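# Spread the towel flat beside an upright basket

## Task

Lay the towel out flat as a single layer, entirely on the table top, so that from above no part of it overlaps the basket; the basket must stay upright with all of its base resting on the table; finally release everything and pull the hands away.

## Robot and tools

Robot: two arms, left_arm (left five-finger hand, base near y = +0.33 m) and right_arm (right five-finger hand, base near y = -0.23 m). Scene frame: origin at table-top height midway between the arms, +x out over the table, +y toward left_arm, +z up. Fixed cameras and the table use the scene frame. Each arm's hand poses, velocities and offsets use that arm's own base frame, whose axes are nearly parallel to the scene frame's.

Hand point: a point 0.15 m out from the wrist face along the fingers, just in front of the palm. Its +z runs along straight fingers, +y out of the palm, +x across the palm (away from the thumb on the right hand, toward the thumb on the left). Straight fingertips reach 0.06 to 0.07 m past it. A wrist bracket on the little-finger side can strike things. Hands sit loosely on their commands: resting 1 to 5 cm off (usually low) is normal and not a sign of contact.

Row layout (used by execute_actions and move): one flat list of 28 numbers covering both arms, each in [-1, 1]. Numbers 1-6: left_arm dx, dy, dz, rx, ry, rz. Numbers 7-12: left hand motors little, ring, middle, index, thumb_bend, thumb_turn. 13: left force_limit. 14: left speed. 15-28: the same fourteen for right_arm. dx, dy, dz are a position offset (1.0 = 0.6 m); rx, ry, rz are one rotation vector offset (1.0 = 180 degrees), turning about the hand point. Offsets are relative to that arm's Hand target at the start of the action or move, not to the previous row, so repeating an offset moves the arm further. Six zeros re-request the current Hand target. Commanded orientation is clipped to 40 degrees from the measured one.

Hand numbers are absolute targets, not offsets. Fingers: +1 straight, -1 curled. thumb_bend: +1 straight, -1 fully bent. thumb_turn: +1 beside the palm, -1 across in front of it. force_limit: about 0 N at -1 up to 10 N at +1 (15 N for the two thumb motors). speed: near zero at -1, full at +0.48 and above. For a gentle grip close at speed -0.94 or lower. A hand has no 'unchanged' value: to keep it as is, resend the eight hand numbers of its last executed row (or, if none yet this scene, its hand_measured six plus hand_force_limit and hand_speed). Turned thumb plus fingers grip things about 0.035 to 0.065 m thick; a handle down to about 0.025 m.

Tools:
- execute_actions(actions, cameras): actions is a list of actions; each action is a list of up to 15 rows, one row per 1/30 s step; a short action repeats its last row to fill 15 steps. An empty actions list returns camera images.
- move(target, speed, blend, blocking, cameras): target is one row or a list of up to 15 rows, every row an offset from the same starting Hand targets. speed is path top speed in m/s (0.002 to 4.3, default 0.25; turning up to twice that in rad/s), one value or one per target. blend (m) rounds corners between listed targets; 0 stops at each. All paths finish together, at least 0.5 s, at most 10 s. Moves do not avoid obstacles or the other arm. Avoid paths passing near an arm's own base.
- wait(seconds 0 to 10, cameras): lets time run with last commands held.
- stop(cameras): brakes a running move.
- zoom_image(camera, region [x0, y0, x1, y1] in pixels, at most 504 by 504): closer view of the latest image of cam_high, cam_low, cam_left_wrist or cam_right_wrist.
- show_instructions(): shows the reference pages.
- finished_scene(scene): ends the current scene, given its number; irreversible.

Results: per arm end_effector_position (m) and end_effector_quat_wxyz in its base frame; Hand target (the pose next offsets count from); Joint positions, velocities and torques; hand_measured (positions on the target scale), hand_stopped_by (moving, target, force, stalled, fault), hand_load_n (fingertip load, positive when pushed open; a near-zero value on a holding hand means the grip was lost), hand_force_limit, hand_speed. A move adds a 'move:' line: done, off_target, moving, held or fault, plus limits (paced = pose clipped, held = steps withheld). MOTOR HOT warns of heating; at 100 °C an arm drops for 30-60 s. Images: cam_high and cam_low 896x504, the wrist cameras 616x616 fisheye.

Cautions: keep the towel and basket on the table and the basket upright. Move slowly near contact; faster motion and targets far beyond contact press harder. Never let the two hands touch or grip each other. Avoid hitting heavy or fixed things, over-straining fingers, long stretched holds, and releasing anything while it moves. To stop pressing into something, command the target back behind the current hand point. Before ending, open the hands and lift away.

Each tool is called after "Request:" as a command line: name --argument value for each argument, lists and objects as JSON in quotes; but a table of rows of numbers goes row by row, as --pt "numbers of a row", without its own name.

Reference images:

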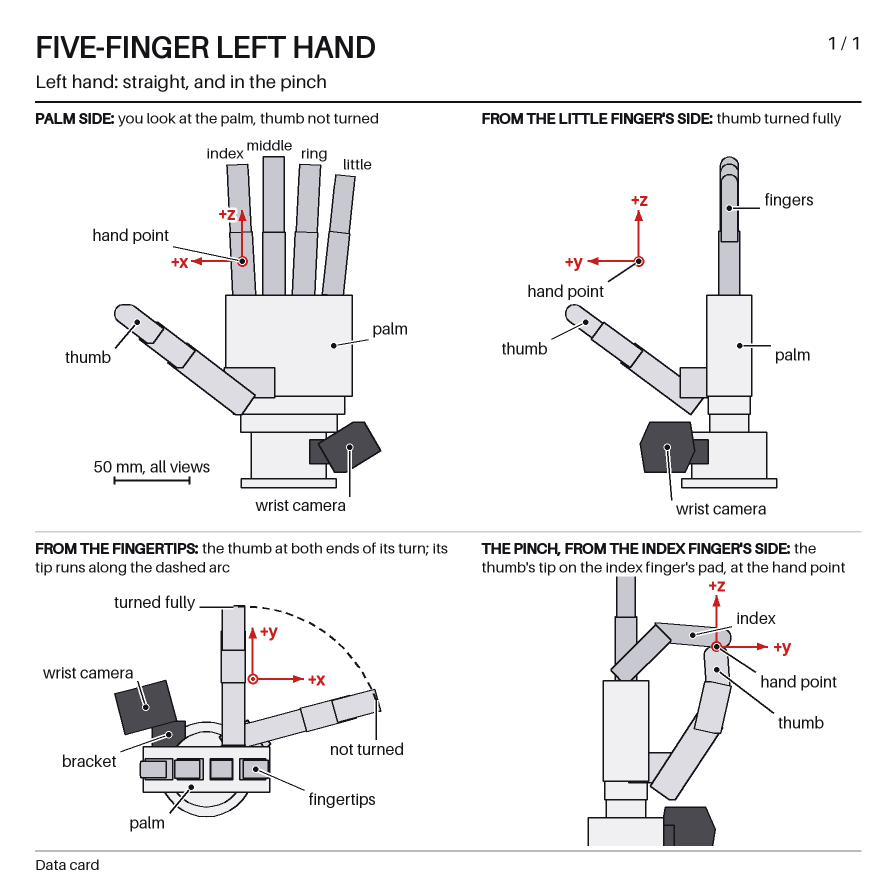

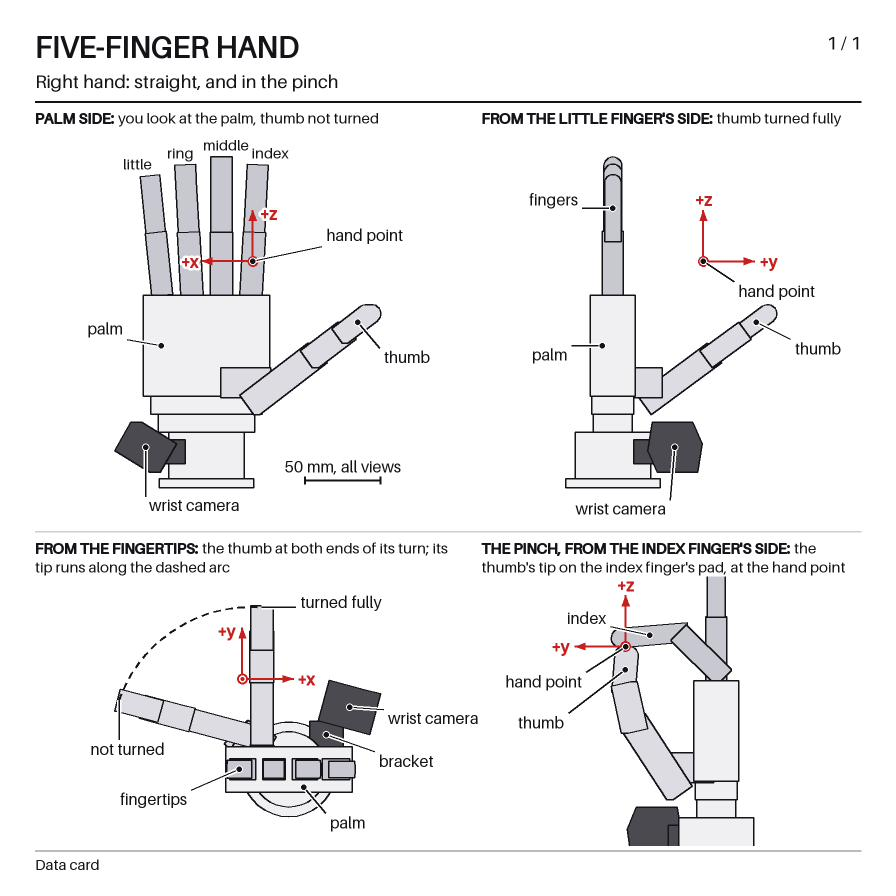

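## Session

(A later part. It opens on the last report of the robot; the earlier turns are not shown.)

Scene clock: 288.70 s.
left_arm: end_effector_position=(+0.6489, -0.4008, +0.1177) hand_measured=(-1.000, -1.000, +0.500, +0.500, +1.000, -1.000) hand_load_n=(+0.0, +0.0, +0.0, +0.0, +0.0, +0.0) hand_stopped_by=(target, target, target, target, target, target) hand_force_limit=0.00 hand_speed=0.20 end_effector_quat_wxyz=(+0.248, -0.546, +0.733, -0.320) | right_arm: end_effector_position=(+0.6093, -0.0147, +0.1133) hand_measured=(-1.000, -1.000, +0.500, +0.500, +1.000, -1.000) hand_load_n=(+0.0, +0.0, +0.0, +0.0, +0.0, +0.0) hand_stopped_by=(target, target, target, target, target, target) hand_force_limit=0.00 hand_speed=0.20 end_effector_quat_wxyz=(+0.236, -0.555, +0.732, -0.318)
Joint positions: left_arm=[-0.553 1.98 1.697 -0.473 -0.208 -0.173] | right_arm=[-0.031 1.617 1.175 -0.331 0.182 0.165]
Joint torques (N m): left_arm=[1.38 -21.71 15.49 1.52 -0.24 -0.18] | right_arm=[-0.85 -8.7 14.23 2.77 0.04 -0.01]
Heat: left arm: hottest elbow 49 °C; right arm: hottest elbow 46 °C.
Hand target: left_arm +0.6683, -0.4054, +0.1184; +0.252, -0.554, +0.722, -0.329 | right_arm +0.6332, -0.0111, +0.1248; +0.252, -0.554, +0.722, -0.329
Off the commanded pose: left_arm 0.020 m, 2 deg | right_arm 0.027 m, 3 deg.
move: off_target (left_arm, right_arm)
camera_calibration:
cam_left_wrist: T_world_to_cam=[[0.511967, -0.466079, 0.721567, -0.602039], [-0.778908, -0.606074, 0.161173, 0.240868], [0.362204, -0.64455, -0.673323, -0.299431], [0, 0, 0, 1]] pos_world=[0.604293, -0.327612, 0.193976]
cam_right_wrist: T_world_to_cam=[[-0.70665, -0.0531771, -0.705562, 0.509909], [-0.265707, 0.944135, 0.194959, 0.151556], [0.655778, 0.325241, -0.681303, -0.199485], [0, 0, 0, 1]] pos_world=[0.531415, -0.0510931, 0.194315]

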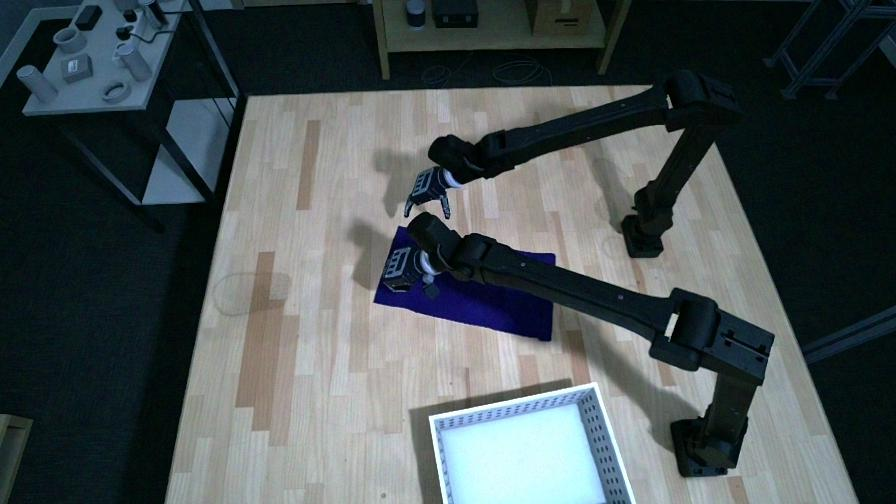

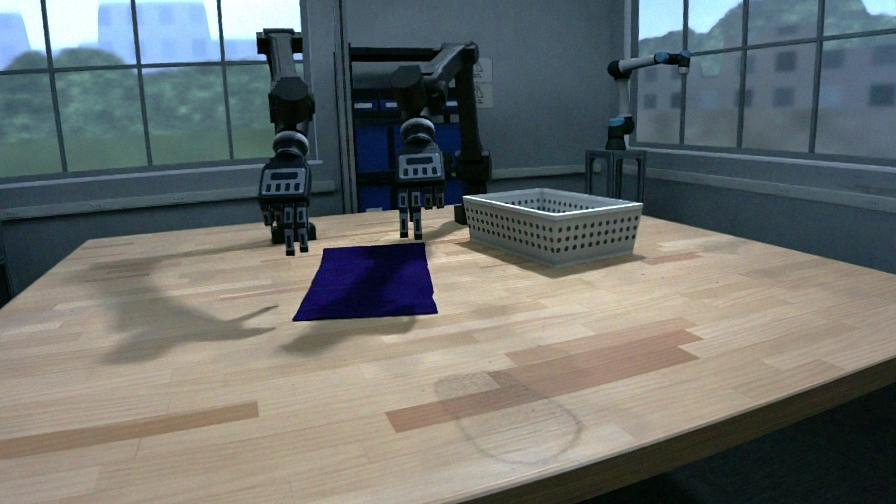

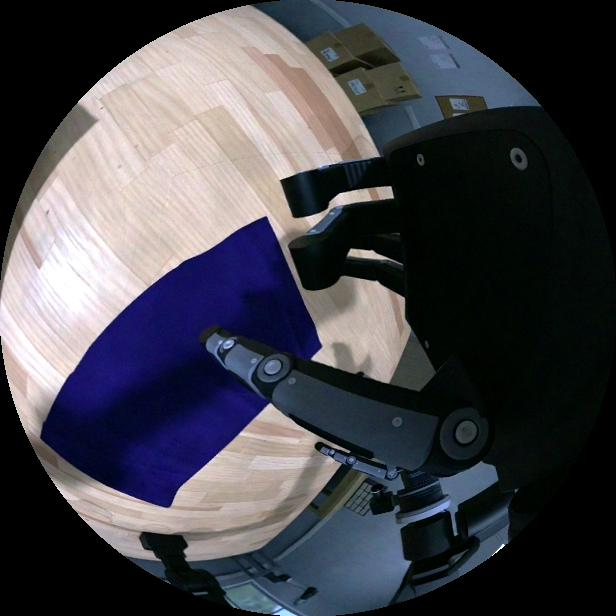

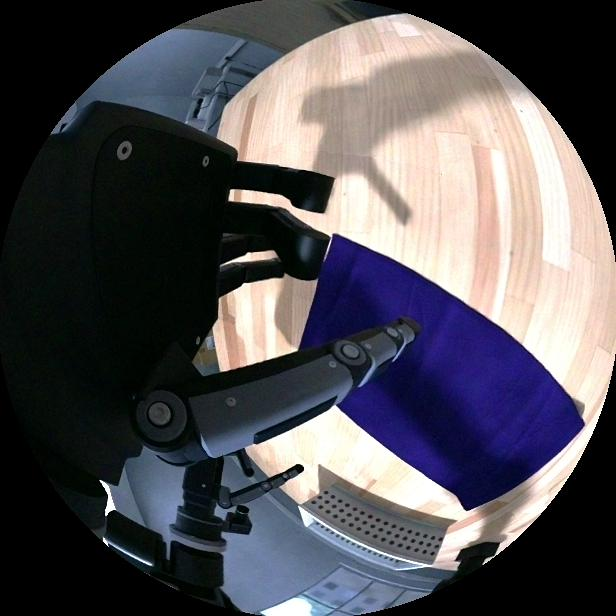

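Request:
move --target '[0.126, -0.0227, -0.164, -0.0158, -0.059, 0, -1, -1, 0.2, 0.2, 0.5, -1, 0, 0.2, 0.111, -0.012, -0.146, -0.0158, -0.059, 0, -1, -1, 0.2, 0.2, 0.5, -1, 0, 0.2]' --speed 0.15 --cameras '["all"]'

Request:
zoom_image --camera "cam_left_wrist" --region '[180, 130, 400, 350]'

Request:
zoom_image --camera "cam_right_wrist" --region '[200, 150, 420, 370]'

Request:
zoom_image --camera "cam_high" --region '[340, 180, 480, 320]'

Request:
zoom_image --camera "cam_low" --region '[240, 190, 480, 340]'

Scene clock: 293.97 s.
left_arm: end_effector_position=(+0.7244, -0.4190, +0.0164) hand_measured=(-1.000, -1.000, +0.200, +0.200, +0.500, -1.000) hand_load_n=(+0.0, +0.0, +0.0, +0.0, +0.0, +0.0) hand_stopped_by=(target, target, target, target, target, target) hand_force_limit=0.00 hand_speed=0.20 end_effector_quat_wxyz=(+0.293, -0.531, +0.693, -0.389) | right_arm: end_effector_position=(+0.6939, -0.0236, +0.0445) hand_measured=(-1.000, -1.000, +0.200, +0.200, +0.500, -1.000) hand_load_n=(+0.0, +0.5, +0.0, +0.0, +0.0, +0.0) hand_stopped_by=(target, target, target, target, target, target) hand_force_limit=0.00 hand_speed=0.20 end_effector_quat_wxyz=(+0.302, -0.524, +0.692, -0.393)
Joint positions: left_arm=[-0.528 2.211 1.708 -0.066 -0.217 -0.146] | right_arm=[-0.031 1.858 1.175 0.138 0.204 0.13]
Joint torques (N m): left_arm=[1.61 -24.94 14.57 1.88 -0.2 0.12] | right_arm=[-1.14 -11.11 9.69 2.93 0.32 0]
Heat: left arm: hottest elbow 49 °C; right arm: hottest elbow 47 °C.
Hand target: left_arm +0.7439, -0.4189, +0.0198; +0.304, -0.527, +0.687, -0.397 | right_arm +0.6999, -0.0183, +0.0372; +0.304, -0.528, +0.687, -0.396
Off the commanded pose: left_arm 0.020 m, 2 deg | right_arm 0.011 m, 1 deg.
move: off_target (left_arm, right_arm)
camera_calibration:
cam_left_wrist: T_world_to_cam=[[0.386694, -0.404676, 0.828677, -0.46139], [-0.788999, -0.610382, 0.0701046, 0.312015], [0.47744, -0.680934, -0.55532, -0.507282], [0, 0, 0, 1]] pos_world=[0.666792, -0.34169, 0.0787652]
cam_right_wrist: T_world_to_cam=[[-0.536089, -0.0931618, -0.839005, 0.407288], [-0.300662, 0.949787, 0.0866475, 0.225097], [0.788804, 0.298708, -0.53718, -0.398313], [0, 0, 0, 1]] pos_world=[0.600211, -0.0568716, 0.108247]

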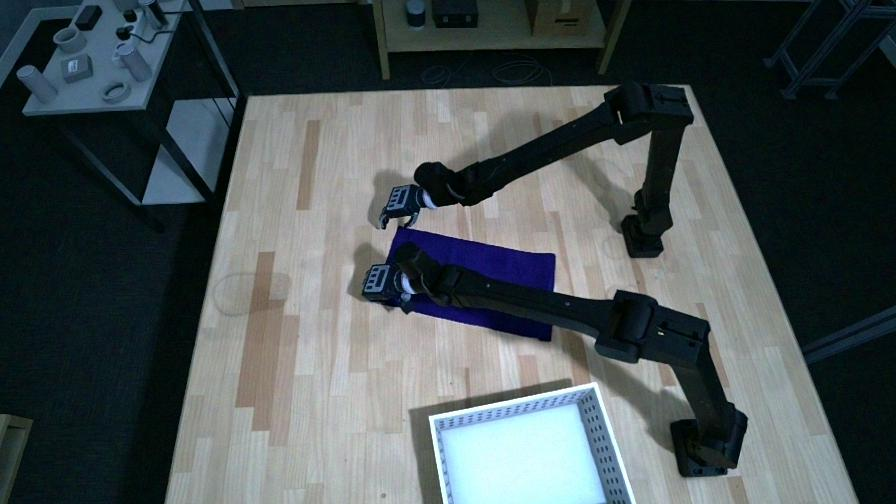

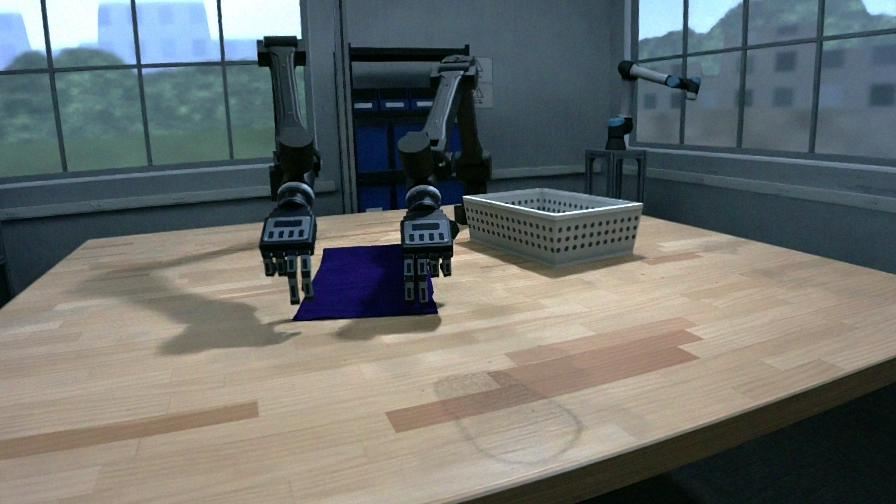

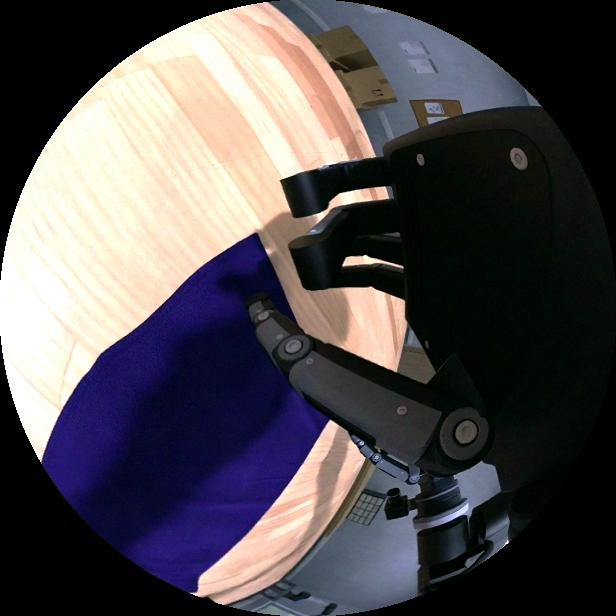

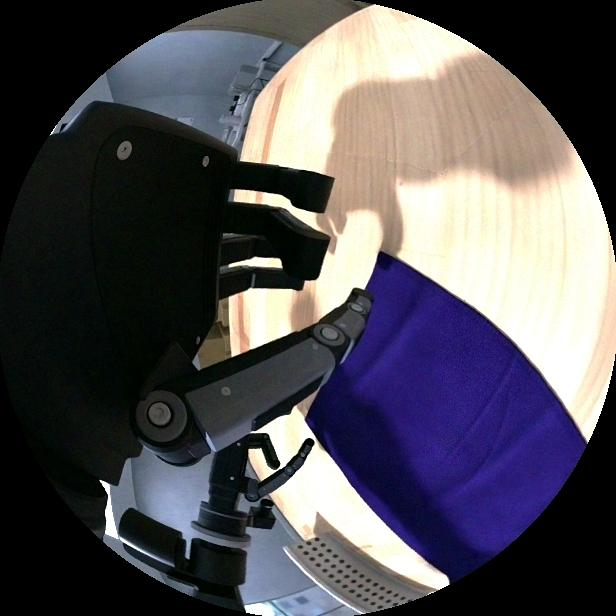

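Scaled by 2.291 from the camera's 616x616 image, which has a finer 880x880 frame.

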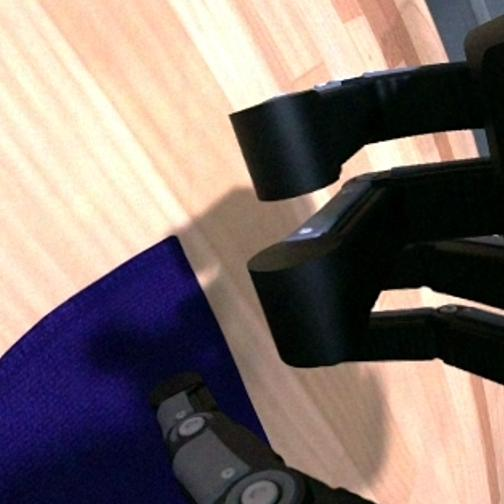

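Scaled by 2.291 from the camera's 616x616 image, which has a finer 880x880 frame.

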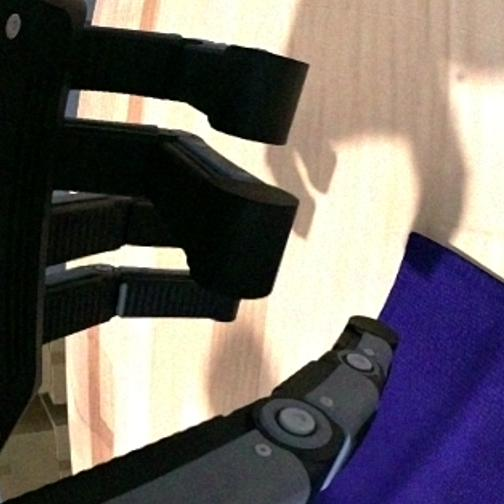

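Scaled by 3.600 from the camera's 896x504 image, which has a finer 1280x720 frame.

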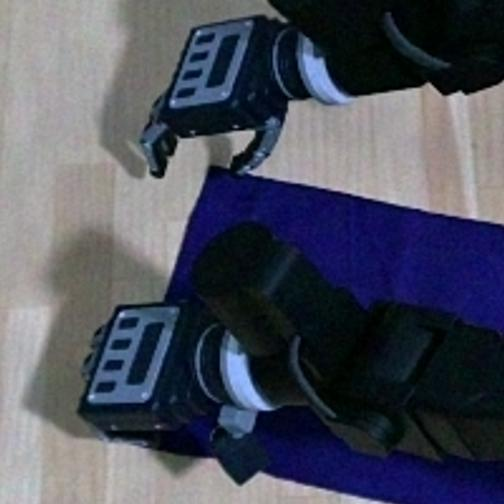

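Scaled by 2.100 from the camera's 896x504 image, which has a finer 1280x720 frame.

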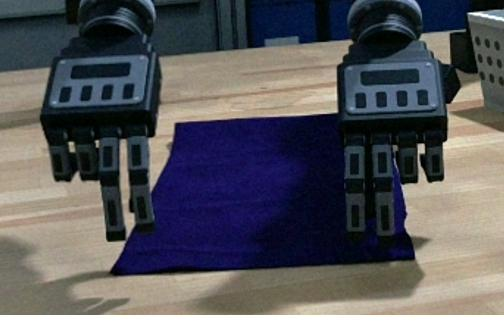

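Request:
move --target '[0, 0.0083, -0.0747, 0, 0, 0, -1, -1, 0.2, 0.2, 0.5, -1, 0, 0.2, -0.008, 0.0167, -0.0903, 0, 0, 0, -1, -1, 0.2, 0.2, 0.5, -1, 0, 0.2]' --speed 0.05 --cameras '["all"]'

Request:
zoom_image --camera "cam_left_wrist" --region '[180, 130, 400, 350]'

Request:
zoom_image --camera "cam_right_wrist" --region '[200, 150, 420, 370]'

Request:
zoom_image --camera "cam_low" --region '[240, 190, 480, 340]'

Scene clock: 297.63 s.
left_arm: end_effector_position=(+0.7352, -0.4210, -0.0034) hand_measured=(-1.000, -1.000, +0.200, +0.200, +0.500, -1.000) hand_load_n=(+0.0, +0.0, +0.0, +0.0, +0.0, +0.0) hand_stopped_by=(target, target, target, target, target, target) hand_force_limit=0.00 hand_speed=0.20 end_effector_quat_wxyz=(+0.301, -0.528, +0.684, -0.404) | right_arm: end_effector_position=(+0.6975, -0.0178, +0.0057) hand_measured=(-1.000, -1.000, +0.200, +0.200, +0.500, -1.000) hand_load_n=(+0.0, +0.0, -0.5, +0.0, +0.0, +0.0) hand_stopped_by=(target, target, target, target, target, target) hand_force_limit=0.00 hand_speed=0.20 end_effector_quat_wxyz=(+0.309, -0.520, +0.687, -0.403)
Joint positions: left_arm=[-0.524 2.256 1.708 0.019 -0.217 -0.143] | right_arm=[-0.018 1.935 1.146 0.27 0.22 0.13]
Joint torques (N m): left_arm=[1.32 -24.06 11.73 1.91 -0.01 0.11] | right_arm=[0.09 -10.99 8.09 2.99 0.29 0.13]
Heat: left arm: hottest elbow 49 °C; right arm: hottest elbow 47 °C.
Hand target: left_arm +0.7438, -0.4142, -0.0249; +0.304, -0.527, +0.687, -0.397 | right_arm +0.6951, -0.0083, -0.0172; +0.304, -0.528, +0.687, -0.396
Off the commanded pose: left_arm 0.024 m, 1 deg | right_arm 0.025 m, 1 deg.
move: off_target (left_arm, right_arm)
camera_calibration:
cam_left_wrist: T_world_to_cam=[[0.358377, -0.389071, 0.84864, -0.422572], [-0.789545, -0.61139, 0.0531213, 0.320631], [0.498182, -0.689077, -0.526297, -0.543344], [0, 0, 0, 1]] pos_world=[0.675276, -0.342786, 0.055619]
cam_right_wrist: T_world_to_cam=[[-0.51438, -0.100112, -0.851699, 0.361975], [-0.301873, 0.950733, 0.0705616, 0.225024], [0.802674, 0.2934, -0.519259, -0.433648], [0, 0, 0, 1]] pos_world=[0.602199, -0.0504673, 0.0672395]

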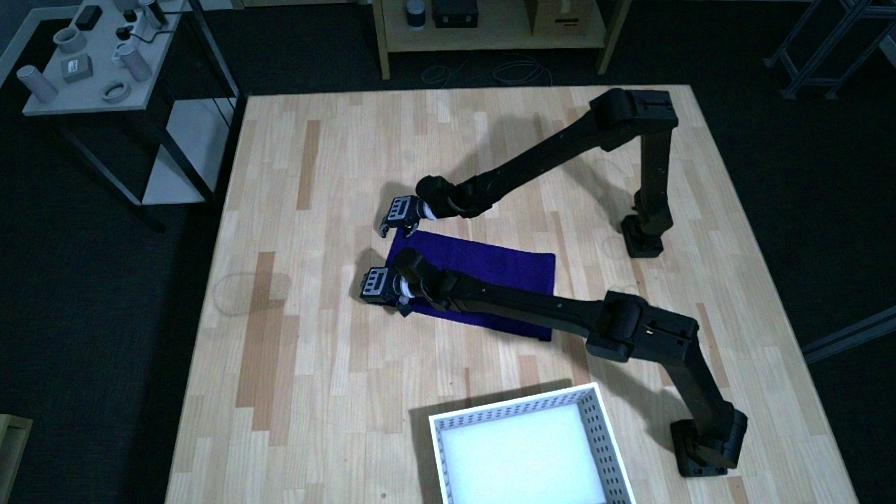

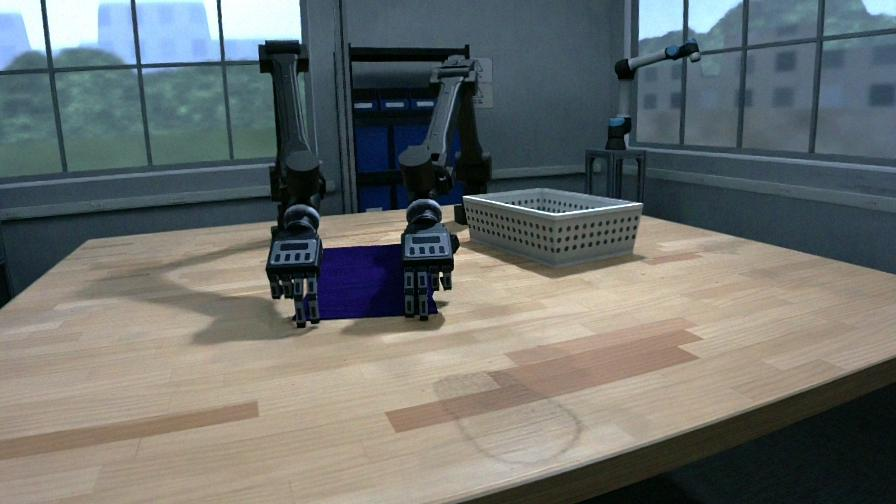

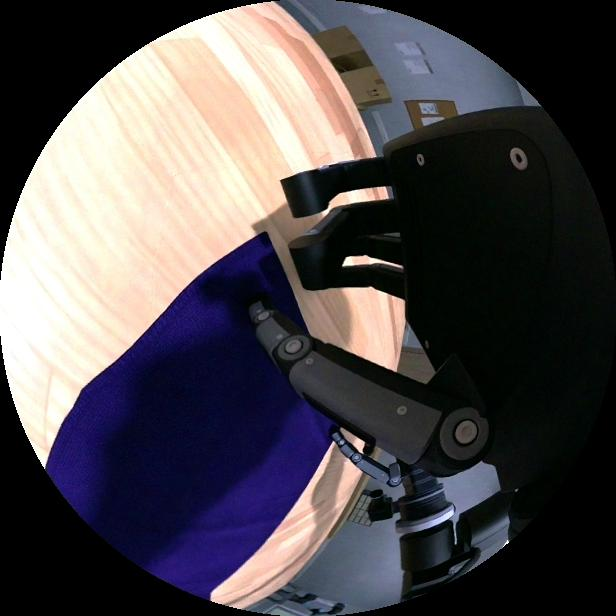

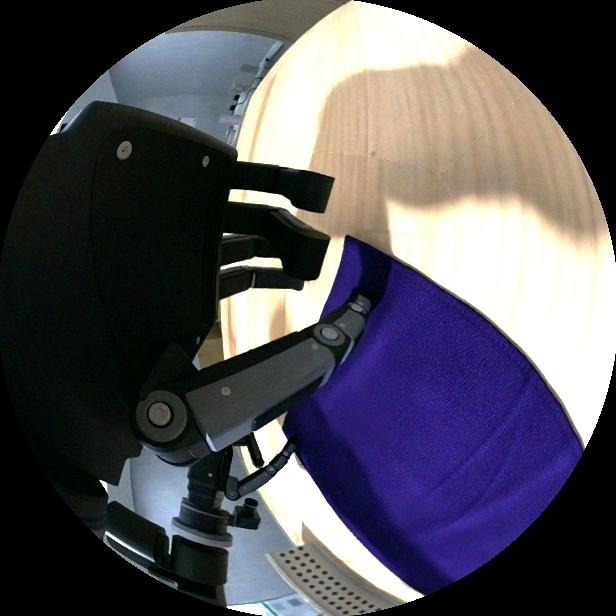

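Scaled by 2.291 from the camera's 616x616 image, which has a finer 880x880 frame.

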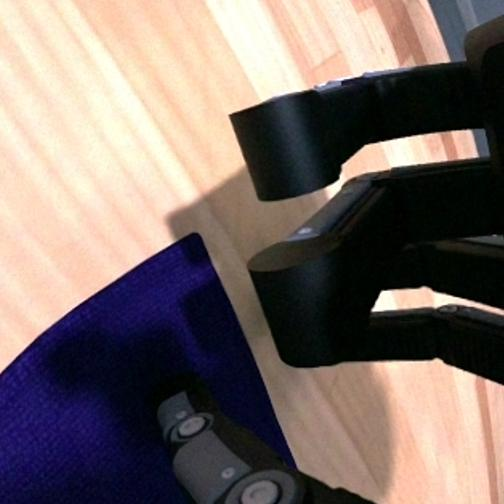

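Scaled by 2.291 from the camera's 616x616 image, which has a finer 880x880 frame.

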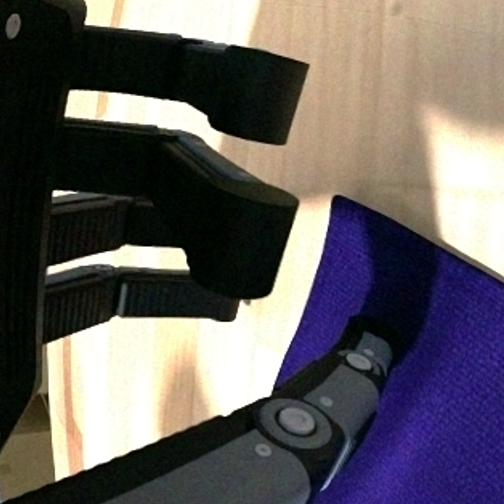

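Scaled by 2.100 from the camera's 896x504 image, which has a finer 1280x720 frame.

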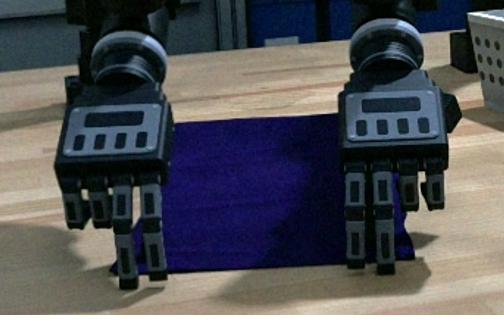

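Request:
move --target '[0, 0, -0.025, 0, 0, 0, -1, -1, 0.2, 0.2, 0.5, -1, 0, 0.2, 0, 0, -0.025, 0, 0, 0, -1, -1, 0.2, 0.2, 0.5, -1, 0, 0.2]' --speed 0.05 --cameras '["cam_left_wrist", "cam_right_wrist", "cam_low"]'

Request:
zoom_image --camera "cam_left_wrist" --region '[180, 130, 400, 350]'

Request:
zoom_image --camera "cam_right_wrist" --region '[200, 150, 420, 370]'

Request:
zoom_image --camera "cam_low" --region '[260, 250, 460, 350]'

Scene clock: 299.23 s.
left_arm: end_effector_position=(+0.7392, -0.4226, -0.0039) hand_measured=(-1.000, -1.000, +0.200, +0.200, +0.500, -1.000) hand_load_n=(+0.0, +0.0, +0.0, +0.0, +0.0, -0.5) hand_stopped_by=(target, target, target, target, target, target) hand_force_limit=0.00 hand_speed=0.20 end_effector_quat_wxyz=(+0.304, -0.526, +0.679, -0.412) | right_arm: end_effector_position=(+0.7021, -0.0177, +0.0047) hand_measured=(-1.000, -1.000, +0.200, +0.200, +0.500, -1.000) hand_load_n=(+0.0, +0.0, +0.0, +0.0, -0.5, -1.0) hand_stopped_by=(target, target, target, target, target, target) hand_force_limit=0.00 hand_speed=0.20 end_effector_quat_wxyz=(+0.318, -0.515, +0.683, -0.410)
Joint positions: left_arm=[-0.523 2.264 1.708 0.048 -0.217 -0.143] | right_arm=[-0.017 1.947 1.143 0.311 0.22 0.13]
Joint torques (N m): left_arm=[1.67 -23.59 11.08 1.77 0.02 0.13] | right_arm=[-0.09 -9 7.84 2.82 0.19 0.1]
Heat: left arm: hottest elbow 49 °C; right arm: hottest elbow 46 °C.
Hand target: left_arm +0.7439, -0.4140, -0.0399; +0.304, -0.527, +0.687, -0.397 | right_arm +0.6950, -0.0081, -0.0322; +0.304, -0.528, +0.687, -0.396
Off the commanded pose: left_arm 0.037 m, 2 deg | right_arm 0.039 m, 3 deg.
move: off_target (left_arm, right_arm)
camera_calibration:
cam_left_wrist: T_world_to_cam=[[0.342831, -0.379744, 0.859221, -0.408666], [-0.789971, -0.611495, 0.044942, 0.323126], [0.508343, -0.694168, -0.509626, -0.556327], [0, 0, 0, 1]] pos_world=[0.678169, -0.343783, 0.0530939]
cam_right_wrist: T_world_to_cam=[[-0.491774, -0.100659, -0.864885, 0.347672], [-0.303986, 0.950643, 0.0622062, 0.227791], [0.815936, 0.293504, -0.498101, -0.447299], [0, 0, 0, 1]] pos_world=[0.605188, -0.0502673, 0.0637264]
Images, in order (width x height): cam_low 896x504, cam_left_wrist 616x616, cam_right_wrist 616x616.

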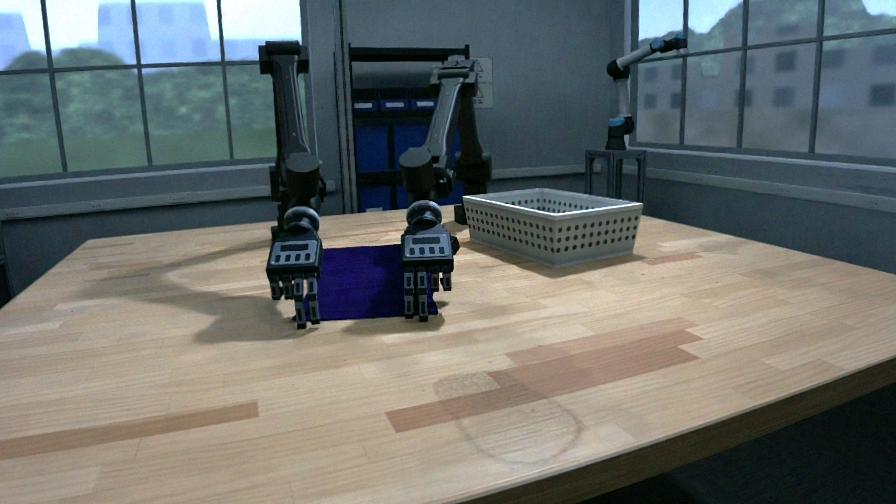

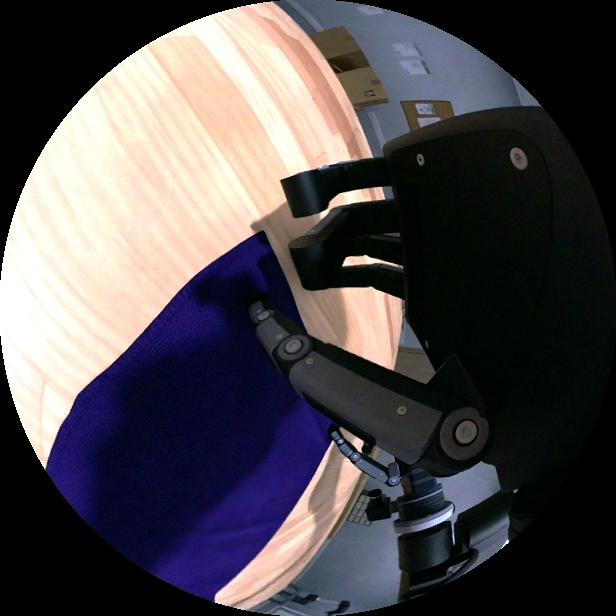

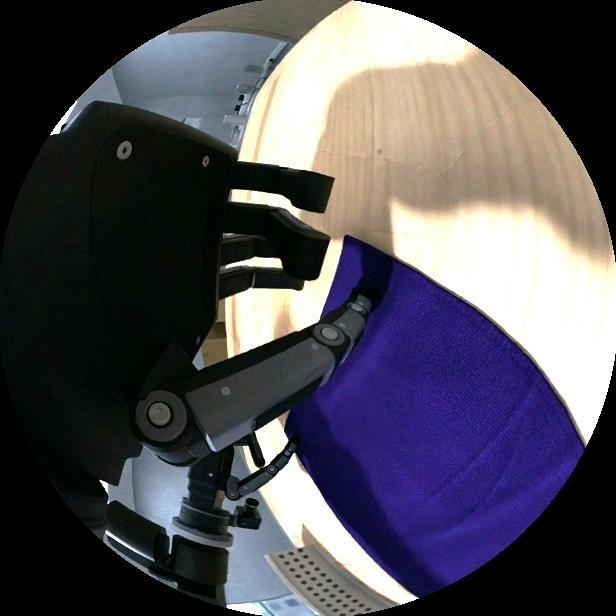

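Scaled by 2.291 from the camera's 616x616 image, which has a finer 880x880 frame.

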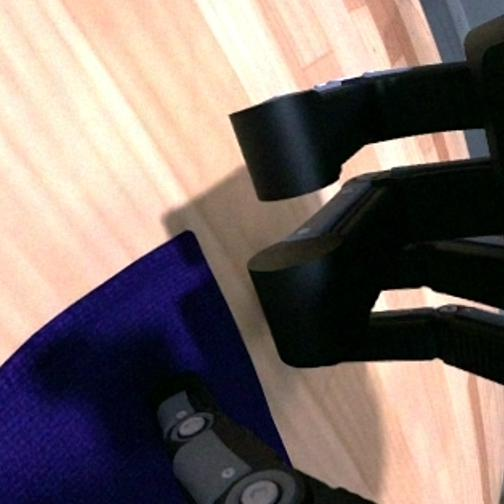

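Scaled by 2.291 from the camera's 616x616 image, which has a finer 880x880 frame.

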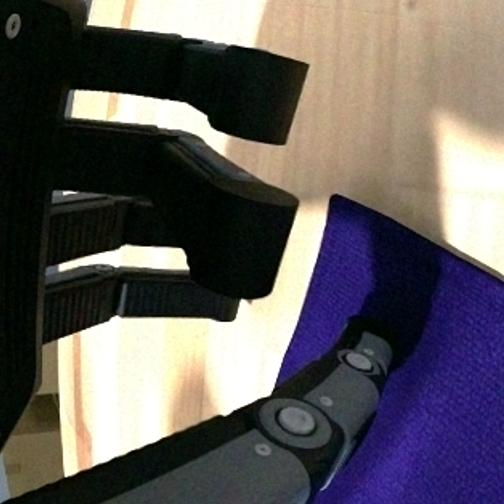

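Scaled by 2.520 from the camera's 896x504 image, which has a finer 1280x720 frame.

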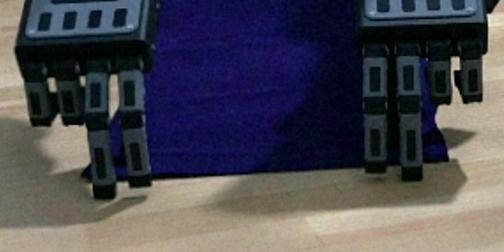

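Request:
move --target '[0, 0, 0.02, 0, 0, 0, -1, -1, -0.5, -0.5, -0.05, -1, 0, -0.85, 0, 0, 0.02, 0, 0, 0, -1, -1, -0.5, -0.5, -0.05, -1, 0, -0.85]' --speed 0.05 --cameras '["cam_left_wrist", "cam_right_wrist", "cam_low"]'

Request:
zoom_image --camera "cam_left_wrist" --region '[180, 130, 400, 350]'

Request:
zoom_image --camera "cam_right_wrist" --region '[200, 150, 420, 370]'

Request:
zoom_image --camera "cam_low" --region '[260, 250, 460, 350]'

Scene clock: 301.73 s.
left_arm: end_effector_position=(+0.7388, -0.4223, -0.0047) hand_measured=(-1.000, -1.000, -0.282, -0.338, +0.242, -1.000) hand_load_n=(+0.0, +0.0, +9.0, +8.5, +8.0, +0.0) hand_stopped_by=(target, target, force, force, force, target) hand_force_limit=0.00 hand_speed=-0.85 end_effector_quat_wxyz=(+0.304, -0.526, +0.680, -0.411) | right_arm: end_effector_position=(+0.7022, -0.0177, +0.0048) hand_measured=(-1.000, -1.000, -0.282, -0.326, +0.236, -1.000) hand_load_n=(+0.0, +0.0, +8.0, +5.0, +8.0, +0.5) hand_stopped_by=(target, target, force, force, force, target) hand_force_limit=0.00 hand_speed=-0.85 end_effector_quat_wxyz=(+0.318, -0.515, +0.683, -0.410)
Joint positions: left_arm=[-0.523 2.264 1.708 0.046 -0.217 -0.142] | right_arm=[-0.017 1.947 1.143 0.312 0.22 0.13]
Joint torques (N m): left_arm=[1.44 -24.41 11.75 1.14 0.01 0.11] | right_arm=[-0.21 -10.64 8.28 1.55 0.22 0.08]
Heat: left arm: hottest elbow 49 °C; right arm: hottest elbow 46 °C.
Hand target: left_arm +0.7438, -0.4140, -0.0282; +0.304, -0.527, +0.687, -0.397 | right_arm +0.6951, -0.0082, -0.0200; +0.304, -0.528, +0.687, -0.396
Off the commanded pose: left_arm 0.025 m, 2 deg | right_arm 0.028 m, 3 deg.
move: off_target (left_arm, right_arm)
camera_calibration:
cam_left_wrist: T_world_to_cam=[[0.344933, -0.381347, 0.857669, -0.409955], [-0.790006, -0.61138, 0.045881, 0.323048], [0.506865, -0.693389, -0.512151, -0.554887], [0, 0, 0, 1]] pos_world=[0.67787, -0.343583, 0.0525974]
cam_right_wrist: T_world_to_cam=[[-0.491441, -0.100679, -0.865072, 0.347568], [-0.304016, 0.950643, 0.0620711, 0.227811], [0.816125, 0.2935, -0.497793, -0.447384], [0, 0, 0, 1]] pos_world=[0.605188, -0.0502673, 0.0638262]
Images, in order (width x height): cam_low 896x504, cam_left_wrist 616x616, cam_right_wrist 616x616.

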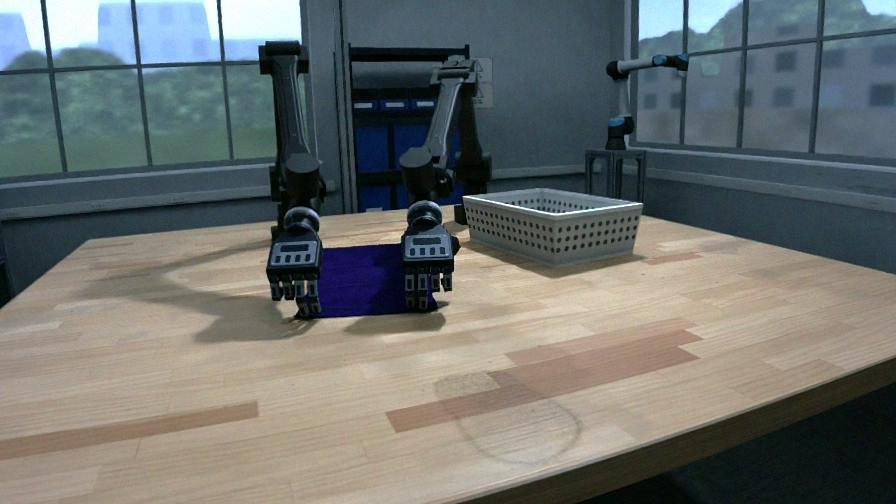

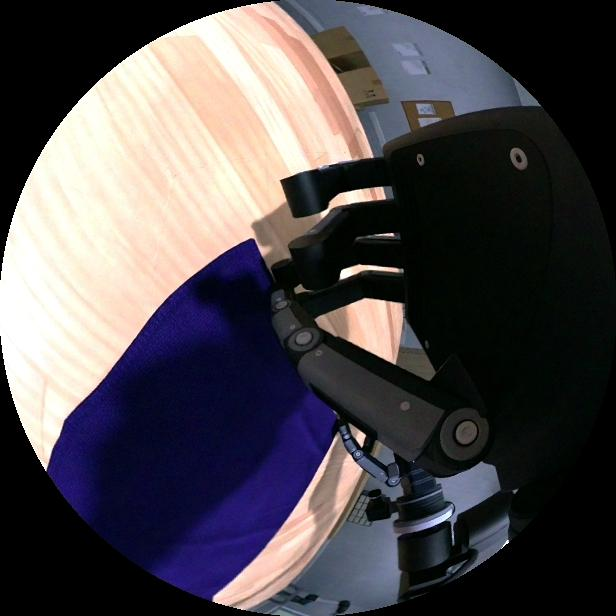

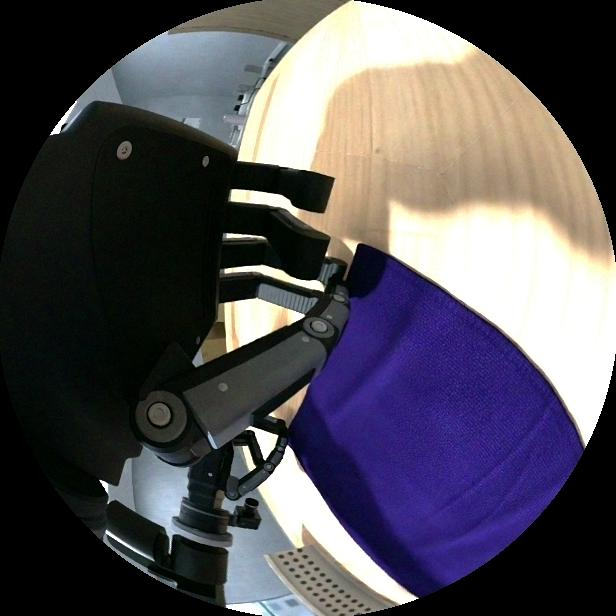

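Scaled by 2.291 from the camera's 616x616 image, which has a finer 880x880 frame.

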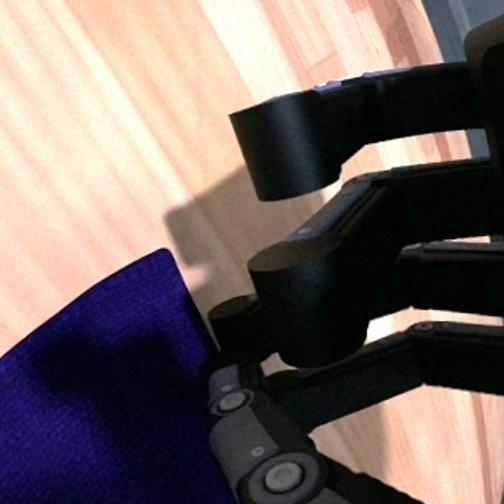

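Scaled by 2.291 from the camera's 616x616 image, which has a finer 880x880 frame.

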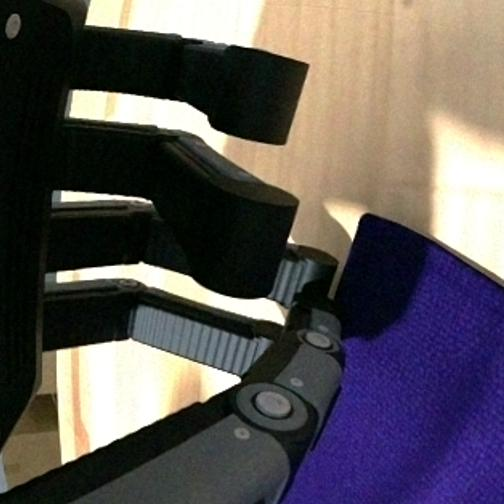

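Scaled by 2.520 from the camera's 896x504 image, which has a finer 1280x720 frame.

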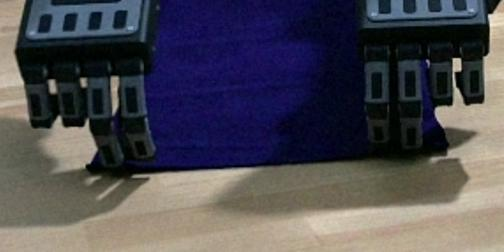

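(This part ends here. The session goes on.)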